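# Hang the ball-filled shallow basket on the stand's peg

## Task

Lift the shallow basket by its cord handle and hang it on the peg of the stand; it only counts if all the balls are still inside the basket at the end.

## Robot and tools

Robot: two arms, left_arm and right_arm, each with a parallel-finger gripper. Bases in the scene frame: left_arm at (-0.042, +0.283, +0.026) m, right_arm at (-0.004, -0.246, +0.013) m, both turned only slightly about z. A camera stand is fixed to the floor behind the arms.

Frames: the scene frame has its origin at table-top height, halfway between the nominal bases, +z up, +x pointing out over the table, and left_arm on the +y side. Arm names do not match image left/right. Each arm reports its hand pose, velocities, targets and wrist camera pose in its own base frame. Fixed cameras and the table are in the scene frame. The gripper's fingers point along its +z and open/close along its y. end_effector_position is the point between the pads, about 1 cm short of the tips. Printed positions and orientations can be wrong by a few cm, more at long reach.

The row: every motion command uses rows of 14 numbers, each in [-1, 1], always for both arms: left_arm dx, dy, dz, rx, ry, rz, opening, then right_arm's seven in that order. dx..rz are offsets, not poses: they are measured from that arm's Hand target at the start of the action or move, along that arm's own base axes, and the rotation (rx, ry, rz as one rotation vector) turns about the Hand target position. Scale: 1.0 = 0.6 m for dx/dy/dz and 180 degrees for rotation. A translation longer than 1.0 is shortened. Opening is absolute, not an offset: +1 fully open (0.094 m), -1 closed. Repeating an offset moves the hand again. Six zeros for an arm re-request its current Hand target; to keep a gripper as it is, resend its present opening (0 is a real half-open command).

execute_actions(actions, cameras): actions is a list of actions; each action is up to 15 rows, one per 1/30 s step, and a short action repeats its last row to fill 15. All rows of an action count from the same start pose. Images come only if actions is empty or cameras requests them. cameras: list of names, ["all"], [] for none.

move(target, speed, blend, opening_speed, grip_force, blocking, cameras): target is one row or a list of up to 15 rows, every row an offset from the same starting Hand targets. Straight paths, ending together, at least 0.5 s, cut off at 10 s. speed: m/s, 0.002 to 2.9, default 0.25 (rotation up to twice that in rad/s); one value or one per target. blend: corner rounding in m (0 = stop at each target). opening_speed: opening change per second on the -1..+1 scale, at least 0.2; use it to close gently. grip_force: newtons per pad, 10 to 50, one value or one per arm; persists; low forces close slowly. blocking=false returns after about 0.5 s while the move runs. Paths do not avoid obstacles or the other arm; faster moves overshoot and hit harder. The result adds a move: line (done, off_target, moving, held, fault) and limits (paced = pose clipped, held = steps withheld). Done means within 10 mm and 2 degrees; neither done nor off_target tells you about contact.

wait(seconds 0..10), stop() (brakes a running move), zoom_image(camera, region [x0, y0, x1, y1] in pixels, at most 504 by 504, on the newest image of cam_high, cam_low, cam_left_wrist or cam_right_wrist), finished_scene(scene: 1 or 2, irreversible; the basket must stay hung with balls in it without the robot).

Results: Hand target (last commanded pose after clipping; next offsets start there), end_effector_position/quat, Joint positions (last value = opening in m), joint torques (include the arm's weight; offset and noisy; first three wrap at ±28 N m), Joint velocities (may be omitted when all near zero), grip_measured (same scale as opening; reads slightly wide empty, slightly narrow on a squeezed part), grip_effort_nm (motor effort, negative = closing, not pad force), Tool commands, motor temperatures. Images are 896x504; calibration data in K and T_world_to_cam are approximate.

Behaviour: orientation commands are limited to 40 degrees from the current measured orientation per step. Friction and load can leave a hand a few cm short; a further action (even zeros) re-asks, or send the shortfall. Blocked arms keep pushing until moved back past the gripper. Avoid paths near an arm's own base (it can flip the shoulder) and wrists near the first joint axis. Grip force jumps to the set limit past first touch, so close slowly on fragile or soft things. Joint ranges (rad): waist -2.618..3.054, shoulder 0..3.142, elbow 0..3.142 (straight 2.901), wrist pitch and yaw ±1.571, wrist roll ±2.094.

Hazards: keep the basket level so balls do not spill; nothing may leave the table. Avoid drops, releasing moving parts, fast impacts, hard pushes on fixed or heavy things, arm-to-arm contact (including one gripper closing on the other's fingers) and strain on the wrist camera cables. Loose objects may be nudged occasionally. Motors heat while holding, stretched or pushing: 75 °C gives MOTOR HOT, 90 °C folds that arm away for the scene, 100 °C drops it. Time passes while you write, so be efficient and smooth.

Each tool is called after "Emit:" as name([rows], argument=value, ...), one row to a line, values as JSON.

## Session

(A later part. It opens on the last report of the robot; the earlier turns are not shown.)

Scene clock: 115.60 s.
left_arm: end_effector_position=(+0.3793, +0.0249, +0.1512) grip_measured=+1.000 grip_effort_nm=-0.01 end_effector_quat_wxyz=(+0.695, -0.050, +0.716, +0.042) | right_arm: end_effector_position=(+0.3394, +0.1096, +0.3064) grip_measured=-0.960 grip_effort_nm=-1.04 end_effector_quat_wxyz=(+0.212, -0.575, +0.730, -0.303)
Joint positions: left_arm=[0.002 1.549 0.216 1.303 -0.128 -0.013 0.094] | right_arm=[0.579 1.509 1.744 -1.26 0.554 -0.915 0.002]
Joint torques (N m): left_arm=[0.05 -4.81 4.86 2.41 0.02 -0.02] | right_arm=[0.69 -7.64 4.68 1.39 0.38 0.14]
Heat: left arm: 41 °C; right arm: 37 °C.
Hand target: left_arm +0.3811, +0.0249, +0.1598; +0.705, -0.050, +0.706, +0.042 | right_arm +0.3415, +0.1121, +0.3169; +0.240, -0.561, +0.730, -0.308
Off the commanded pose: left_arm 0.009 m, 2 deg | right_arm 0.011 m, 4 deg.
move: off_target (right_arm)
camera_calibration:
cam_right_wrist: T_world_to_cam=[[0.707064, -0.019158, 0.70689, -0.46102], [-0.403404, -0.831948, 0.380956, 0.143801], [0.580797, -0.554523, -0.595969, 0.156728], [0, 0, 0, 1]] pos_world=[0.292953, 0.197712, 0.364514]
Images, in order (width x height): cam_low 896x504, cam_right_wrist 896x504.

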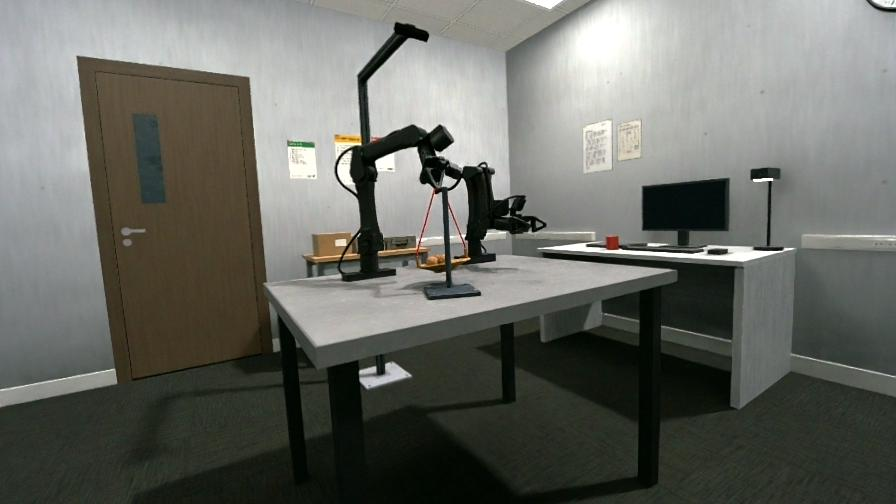

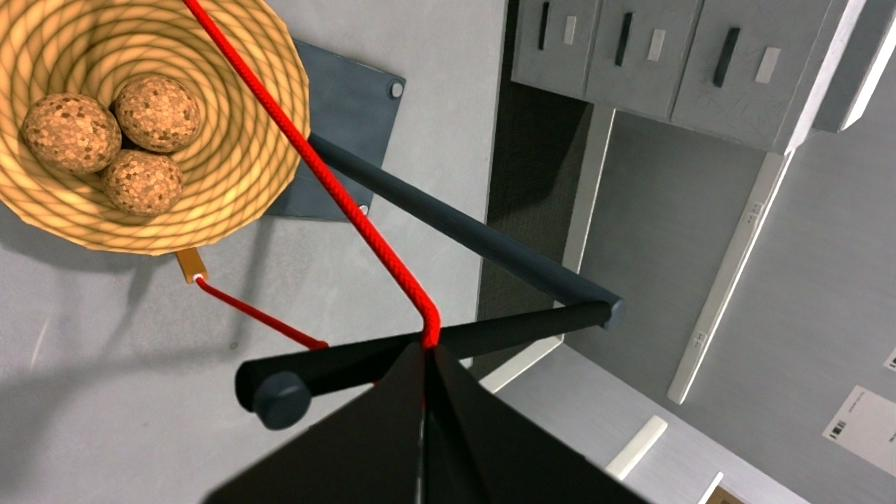

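Emit:
move(target=[0,0,0,0,0,0,1,0.0005,0.001,-0.008,0,0,0,-1], speed=0.02, cameras=["cam_high","cam_low","cam_right_wrist"])

Emit:
zoom_image(camera="cam_low", region=[390, 160, 490, 220])

Emit:
zoom_image(camera="cam_high", region=[370, 170, 450, 270])

Emit:
zoom_image(camera="cam_right_wrist", region=[220, 240, 520, 460])

Scene clock: 117.97 s.
left_arm: end_effector_position=(+0.3793, +0.0249, +0.1512) grip_measured=+1.000 grip_effort_nm=0.00 end_effector_quat_wxyz=(+0.695, -0.050, +0.716, +0.042) | right_arm: end_effector_position=(+0.3396, +0.1093, +0.3060) grip_measured=-0.960 grip_effort_nm=-1.04 end_effector_quat_wxyz=(+0.217, -0.572, +0.729, -0.308)
Joint positions: left_arm=[0.002 1.549 0.216 1.303 -0.128 -0.013 0.094] | right_arm=[0.582 1.496 1.721 -1.237 0.564 -0.914 0.002]
Joint torques (N m): left_arm=[-0.01 -4.83 4.85 2.41 0.02 0] | right_arm=[0.51 -6.82 4.48 1.38 0.3 0.13]
Heat: left arm: 41 °C; right arm: 37 °C.
Hand target: left_arm +0.3811, +0.0249, +0.1598; +0.705, -0.050, +0.706, +0.042 | right_arm +0.3419, +0.1127, +0.3122; +0.240, -0.561, +0.730, -0.309
Off the commanded pose: left_arm 0.009 m, 2 deg | right_arm 0.007 m, 3 deg.
move: off_target (right_arm)
camera_calibration:
cam_right_wrist: T_world_to_cam=[[0.696256, -0.0207773, 0.717493, -0.460403], [-0.411144, -0.830904, 0.374913, 0.148106], [0.588378, -0.556028, -0.587064, 0.1511], [0, 0, 0, 1]] pos_world=[0.292548, 0.197512, 0.363514]
Images, in order (width x height): cam_high 896x504, cam_low 896x504, cam_right_wrist 896x504.

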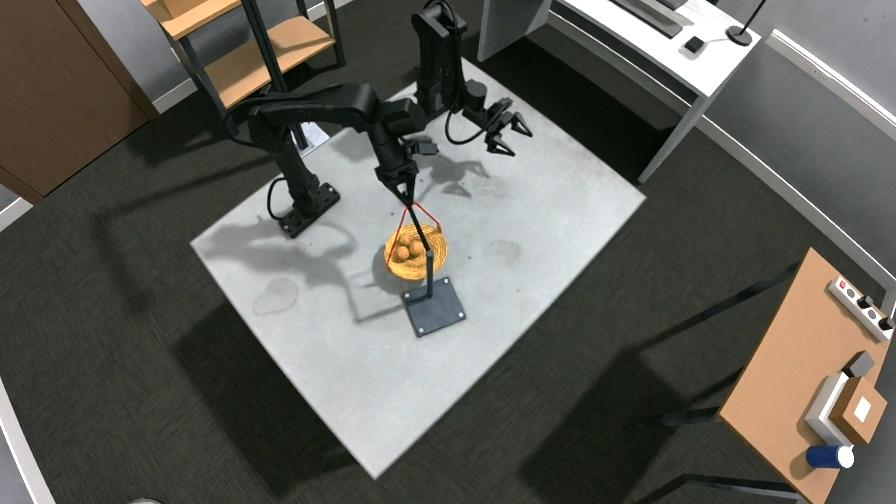

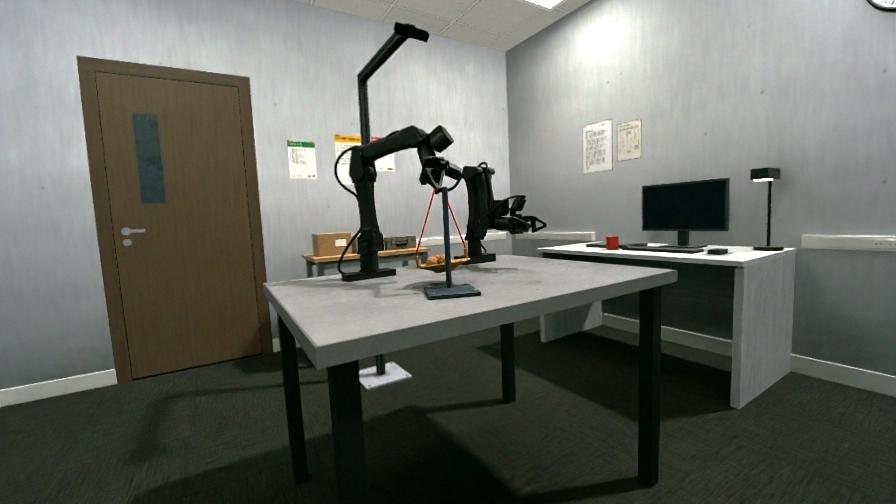

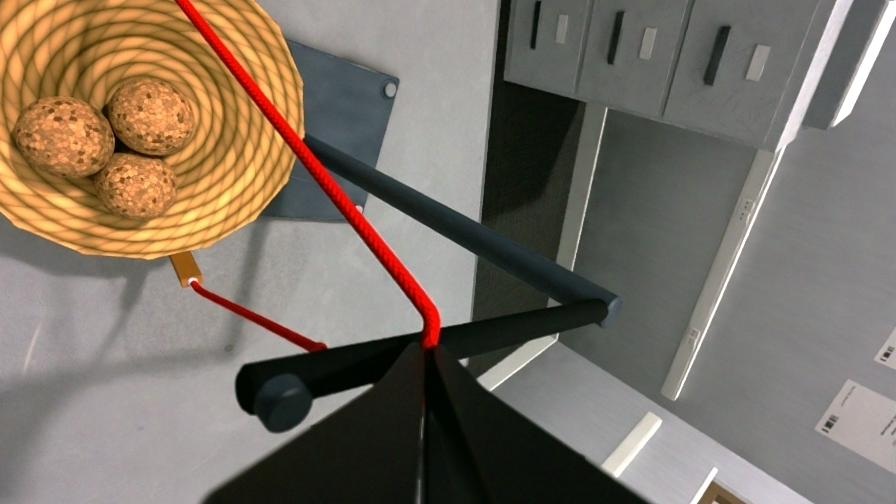

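Scaled by 5.040 from the camera's 896x504 image, which has a finer 1280x720 frame.

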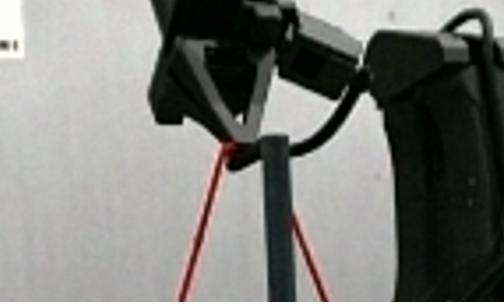

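Scaled by 5.040 from the camera's 896x504 image, which has a finer 1280x720 frame.

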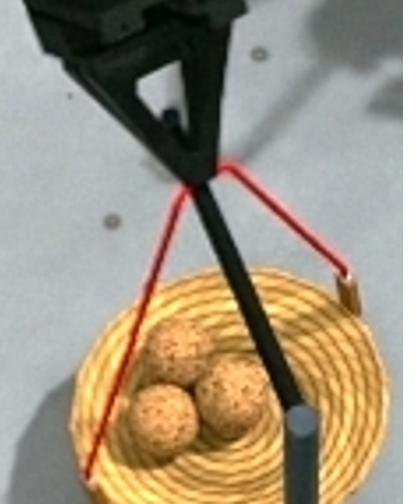

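Scaled by 1.680 from the camera's 896x504 image, which has a finer 1280x720 frame.

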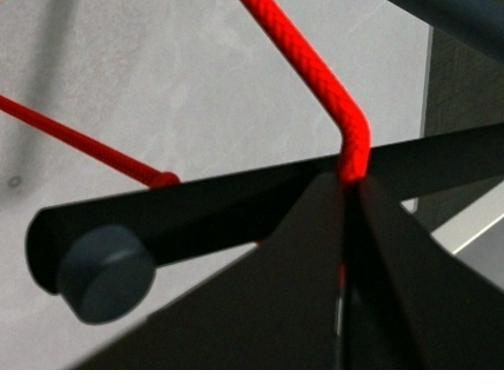

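Emit:
move([
  [0,0,0,0,0,0,1,0,0,0.009,0,0,0,-1],
  [0,0,0,0,0,0,1,0,0,0.009,0,0,0,-0.84],
], speed=0.02, opening_speed=0.2, cameras=["cam_high","cam_low","cam_right_wrist"])

Emit:
zoom_image(camera="cam_low", region=[380, 160, 500, 290])

Emit:
zoom_image(camera="cam_high", region=[350, 170, 470, 290])

Emit:
zoom_image(camera="cam_right_wrist", region=[220, 240, 520, 460])

Scene clock: 121.50 s.
left_arm: end_effector_position=(+0.3793, +0.0249, +0.1512) grip_measured=+1.000 grip_effort_nm=-0.01 end_effector_quat_wxyz=(+0.695, -0.050, +0.716, +0.042) | right_arm: end_effector_position=(+0.3406, +0.1088, +0.3070) grip_measured=-0.842 grip_effort_nm=0.08 end_effector_quat_wxyz=(+0.218, -0.570, +0.729, -0.311)
Joint positions: left_arm=[0.002 1.549 0.216 1.303 -0.128 -0.013 0.094] | right_arm=[0.582 1.496 1.721 -1.232 0.57 -0.914 0.007]
Joint torques (N m): left_arm=[0.01 -4.79 4.82 2.4 0.02 -0.01] | right_arm=[0.51 -6.01 6.82 1.16 0.22 0.13]
Heat: left arm: 41 °C; right arm: 37 °C.
Hand target: left_arm +0.3811, +0.0249, +0.1598; +0.705, -0.050, +0.706, +0.042 | right_arm +0.3418, +0.1127, +0.3175; +0.240, -0.561, +0.730, -0.308
Off the commanded pose: left_arm 0.009 m, 2 deg | right_arm 0.011 m, 3 deg.
move: off_target (right_arm); target 2's new opening was sent with right_arm's hand 0.012 m and 3 deg from that target
camera_calibration:
cam_right_wrist: T_world_to_cam=[[0.691346, -0.0217379, 0.722197, -0.461404], [-0.41634, -0.828903, 0.373606, 0.149685], [0.590509, -0.55897, -0.582109, 0.148966], [0, 0, 0, 1]] pos_world=[0.293344, 0.197312, 0.364015]
Images, in order (width x height): cam_high 896x504, cam_low 896x504, cam_right_wrist 896x504.

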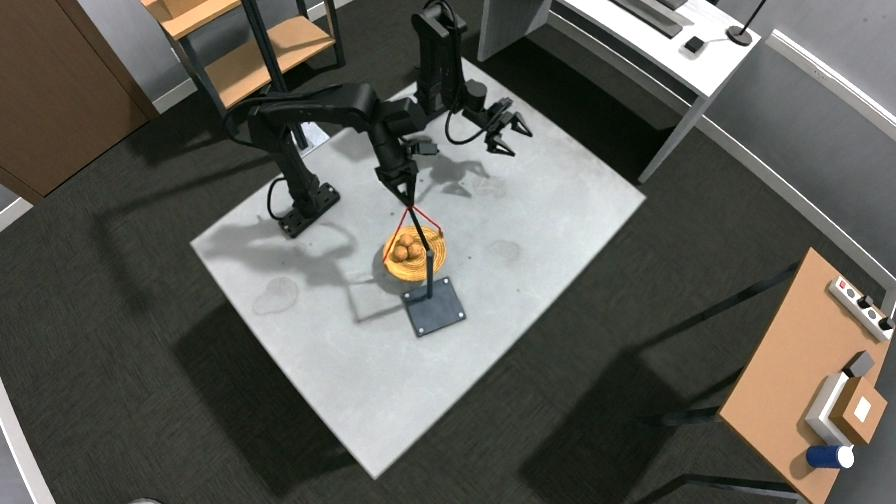

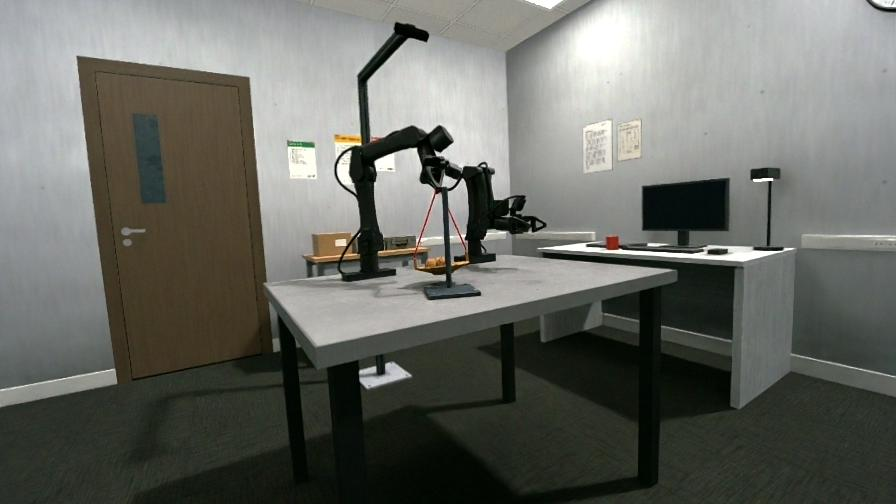

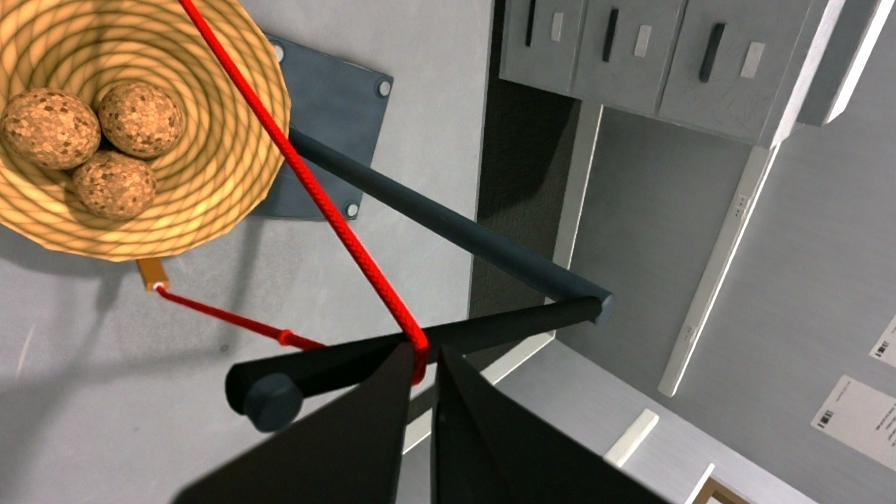

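Scaled by 3.877 from the camera's 896x504 image, which has a finer 1280x720 frame.

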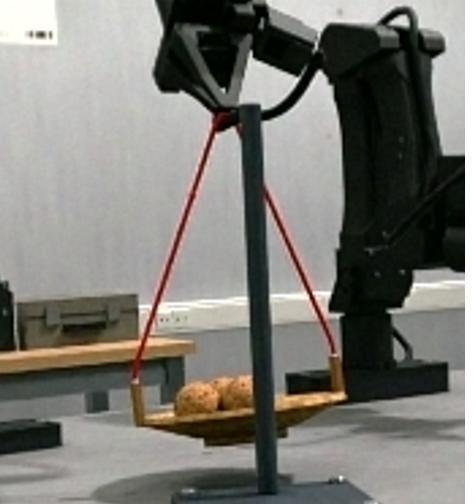

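Scaled by 4.200 from the camera's 896x504 image, which has a finer 1280x720 frame.

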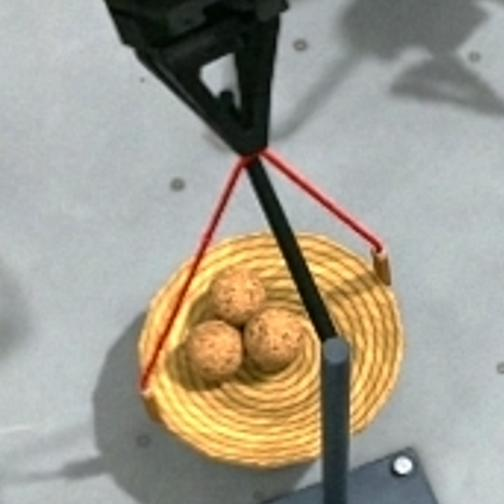

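Scaled by 1.680 from the camera's 896x504 image, which has a finer 1280x720 frame.

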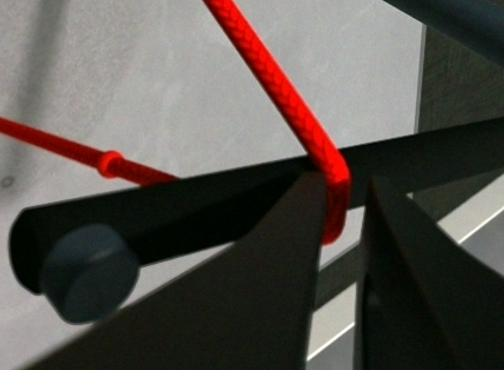

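Emit:
move(target=[0,0,0,0,0,0,1,-0.034,0.010,0.037,0,0,0,-0.84], speed=0.025, cameras=["cam_low","cam_right_wrist"])

Emit:
zoom_image(camera="cam_low", region=[380, 160, 500, 290])

Emit:
zoom_image(camera="cam_right_wrist", region=[220, 240, 520, 460])

Scene clock: 124.43 s.
left_arm: end_effector_position=(+0.3793, +0.0249, +0.1512) grip_measured=+1.000 grip_effort_nm=-0.01 end_effector_quat_wxyz=(+0.695, -0.050, +0.716, +0.042) | right_arm: end_effector_position=(+0.3214, +0.1188, +0.3315) grip_measured=-0.842 grip_effort_nm=0.08 end_effector_quat_wxyz=(+0.232, -0.568, +0.728, -0.304)
Joint positions: left_arm=[0.002 1.549 0.216 1.303 -0.128 -0.013 0.094] | right_arm=[0.648 1.496 1.83 -1.35 0.59 -0.85 0.007]
Joint torques (N m): left_arm=[0.02 -4.81 4.83 2.41 0 -0.01] | right_arm=[0.51 -4.62 7.34 0.89 0.4 0.16]
Heat: left arm: 41 °C; right arm: 37 °C.
Hand target: left_arm +0.3811, +0.0249, +0.1598; +0.705, -0.050, +0.706, +0.042 | right_arm +0.3214, +0.1187, +0.3397; +0.240, -0.561, +0.730, -0.308
Off the commanded pose: left_arm 0.009 m, 2 deg | right_arm 0.008 m, 1 deg.
move: done
camera_calibration:
cam_right_wrist: T_world_to_cam=[[0.680921, -0.0332512, 0.731602, -0.46408], [-0.413337, -0.842104, 0.34643, 0.150515], [0.604565, -0.538289, -0.58715, 0.174789], [0, 0, 0, 1]] pos_world=[0.272544, 0.205405, 0.390006]
Images, in order (width x height): cam_low 896x504, cam_right_wrist 896x504.

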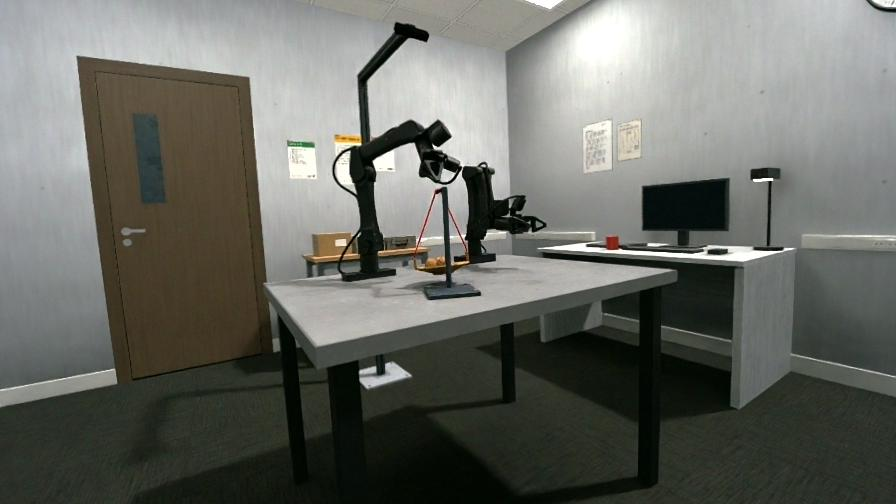

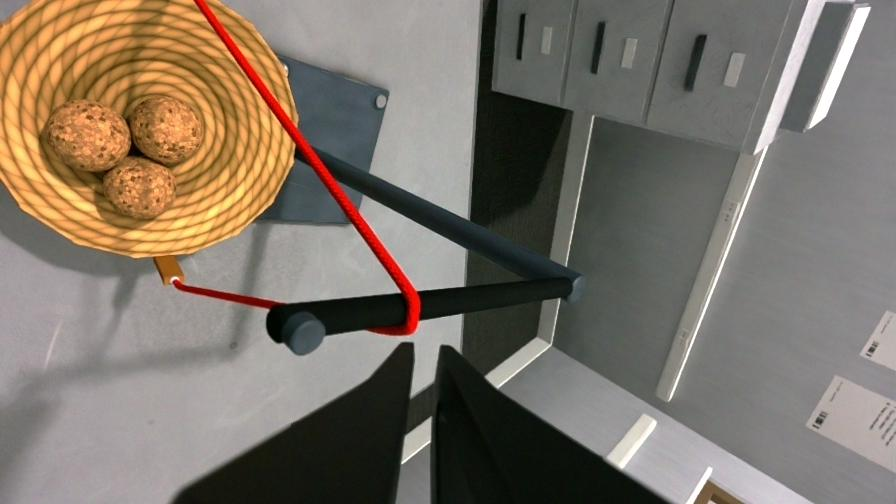

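Scaled by 3.877 from the camera's 896x504 image, which has a finer 1280x720 frame.

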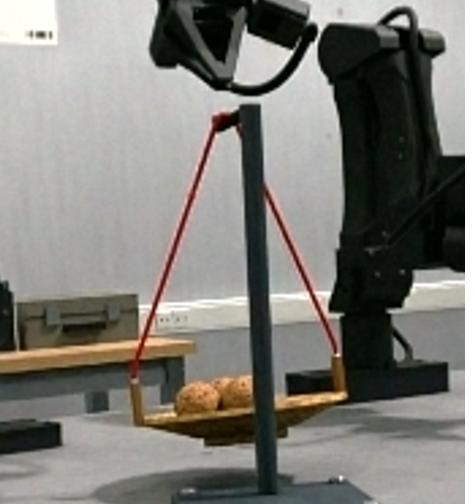

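Scaled by 1.680 from the camera's 896x504 image, which has a finer 1280x720 frame.

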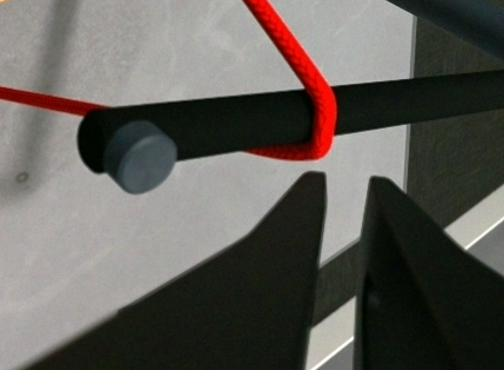

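Emit:
move([
  [0,0,0,0,0,0,1,-0.04,0.014,0.045,0,0,0,-0.84],
  [0,0,0,0,0,0,1,-0.16,0.04,0.08,0,0,0,-0.84],
], speed=[0.05,0.1], blend=[0.02,0], cameras=["cam_low","cam_high","cam_right_wrist"])

Emit:
zoom_image(camera="cam_low", region=[380, 160, 500, 290])

Emit:
zoom_image(camera="cam_high", region=[350, 170, 470, 290])

Scene clock: 134.33 s.
left_arm: end_effector_position=(+0.3793, +0.0249, +0.1512) grip_measured=+1.000 grip_effort_nm=-0.01 end_effector_quat_wxyz=(+0.695, -0.050, +0.716, +0.042) | right_arm: end_effector_position=(+0.2275, +0.1471, +0.3856) grip_measured=-0.842 grip_effort_nm=0.08 end_effector_quat_wxyz=(+0.330, -0.580, +0.688, -0.286)
Joint positions: left_arm=[0.002 1.549 0.216 1.303 -0.128 -0.013 0.094] | right_arm=[1.043 1.34 1.901 -1.574 0.753 -0.584 0.007]
Joint torques (N m): left_arm=[-0.01 -4.75 4.85 2.4 0.01 -0.01] | right_arm=[0.5 -3.63 3.81 0.92 0.54 0.16]
Heat: left arm: 41 °C; right arm: 37 °C.
Hand target: left_arm +0.3811, +0.0249, +0.1598; +0.705, -0.050, +0.706, +0.042 | right_arm +0.2254, +0.1427, +0.3878; +0.240, -0.561, +0.730, -0.308
Off the commanded pose: left_arm 0.009 m, 2 deg | right_arm 0.005 m, 12 deg.
joint sent to its limit (right arm) — joint 4 (wrist pitch), lower limit. The joint targets are off in orientation, not in position.
move: off_target (right_arm); blend cut to 0.0186 m at target 1
camera_calibration:
cam_right_wrist: T_world_to_cam=[[0.581973, -0.0338327, 0.812504, -0.447373], [-0.334214, -0.920805, 0.201045, 0.166384], [0.741356, -0.388553, -0.547191, 0.210032], [0, 0, 0, 1]] pos_world=[0.160259, 0.21968, 0.444969]
Images, in order (width x height): cam_high 896x504, cam_low 896x504, cam_right_wrist 896x504.

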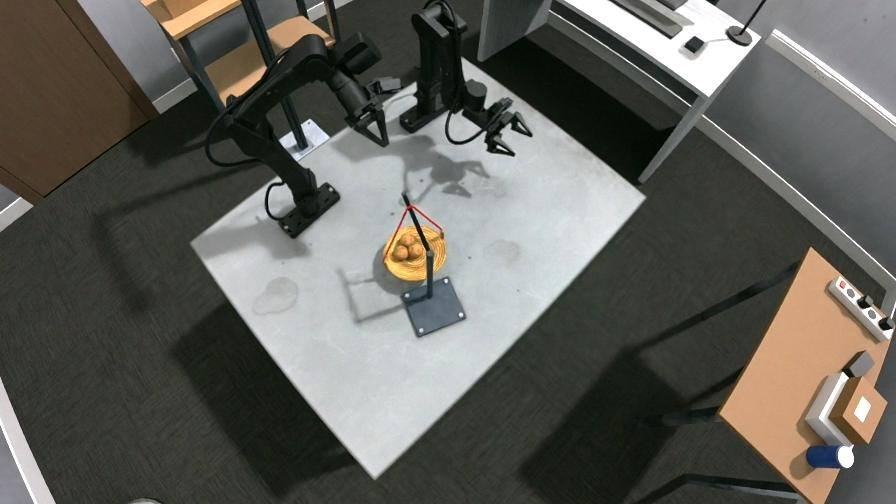

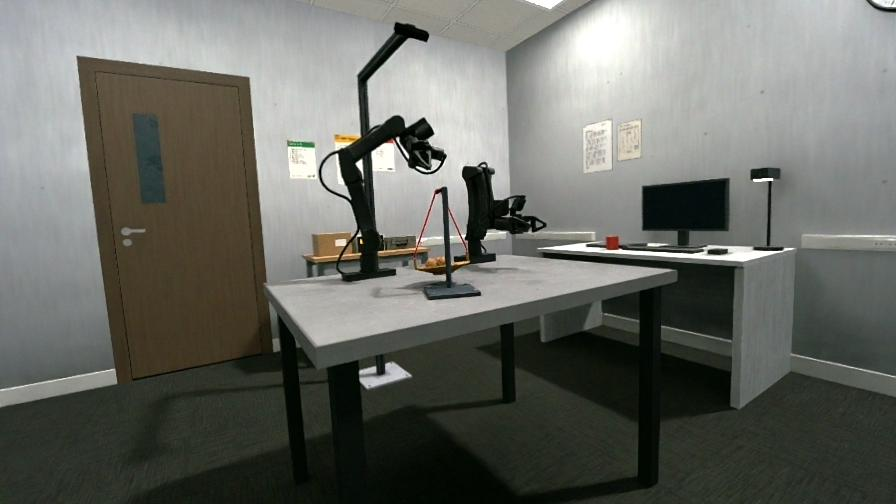

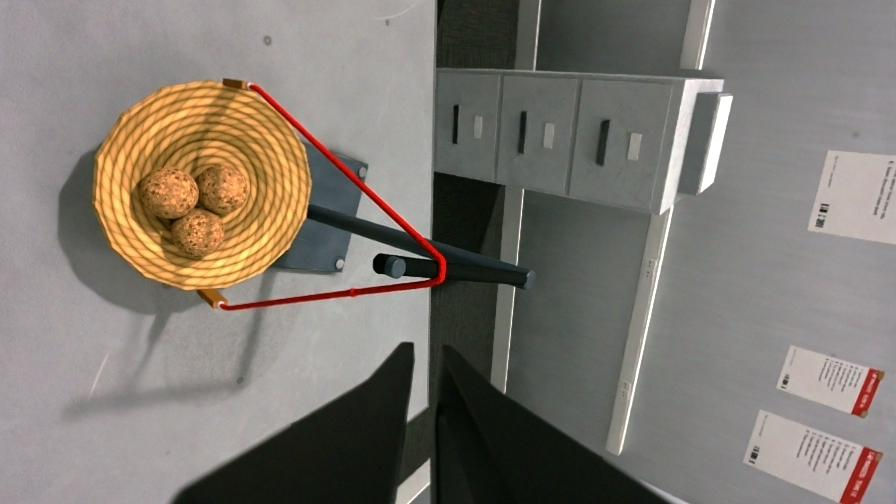

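Scaled by 3.877 from the camera's 896x504 image, which has a finer 1280x720 frame.

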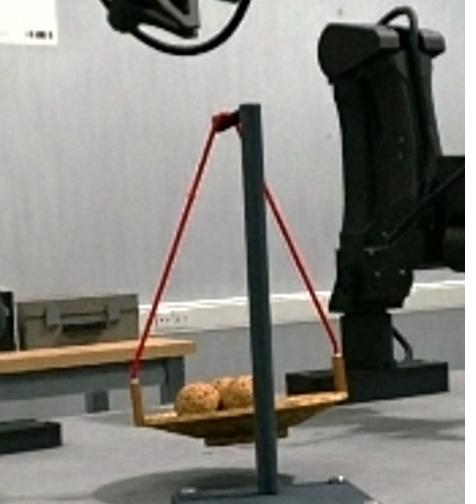

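Scaled by 4.200 from the camera's 896x504 image, which has a finer 1280x720 frame.

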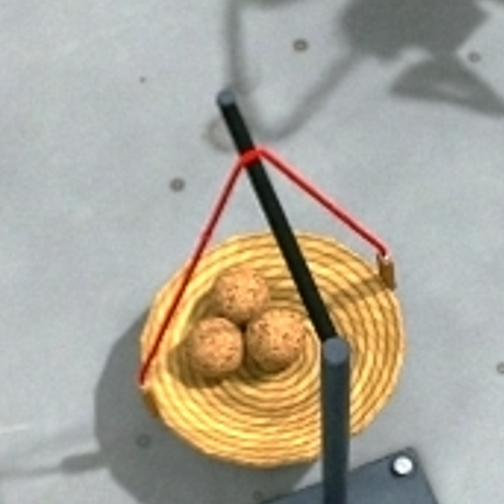

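Hanging stably with all three balls inside.

Emit:
finished_scene(scene=2)

The scene is finished: the task was done.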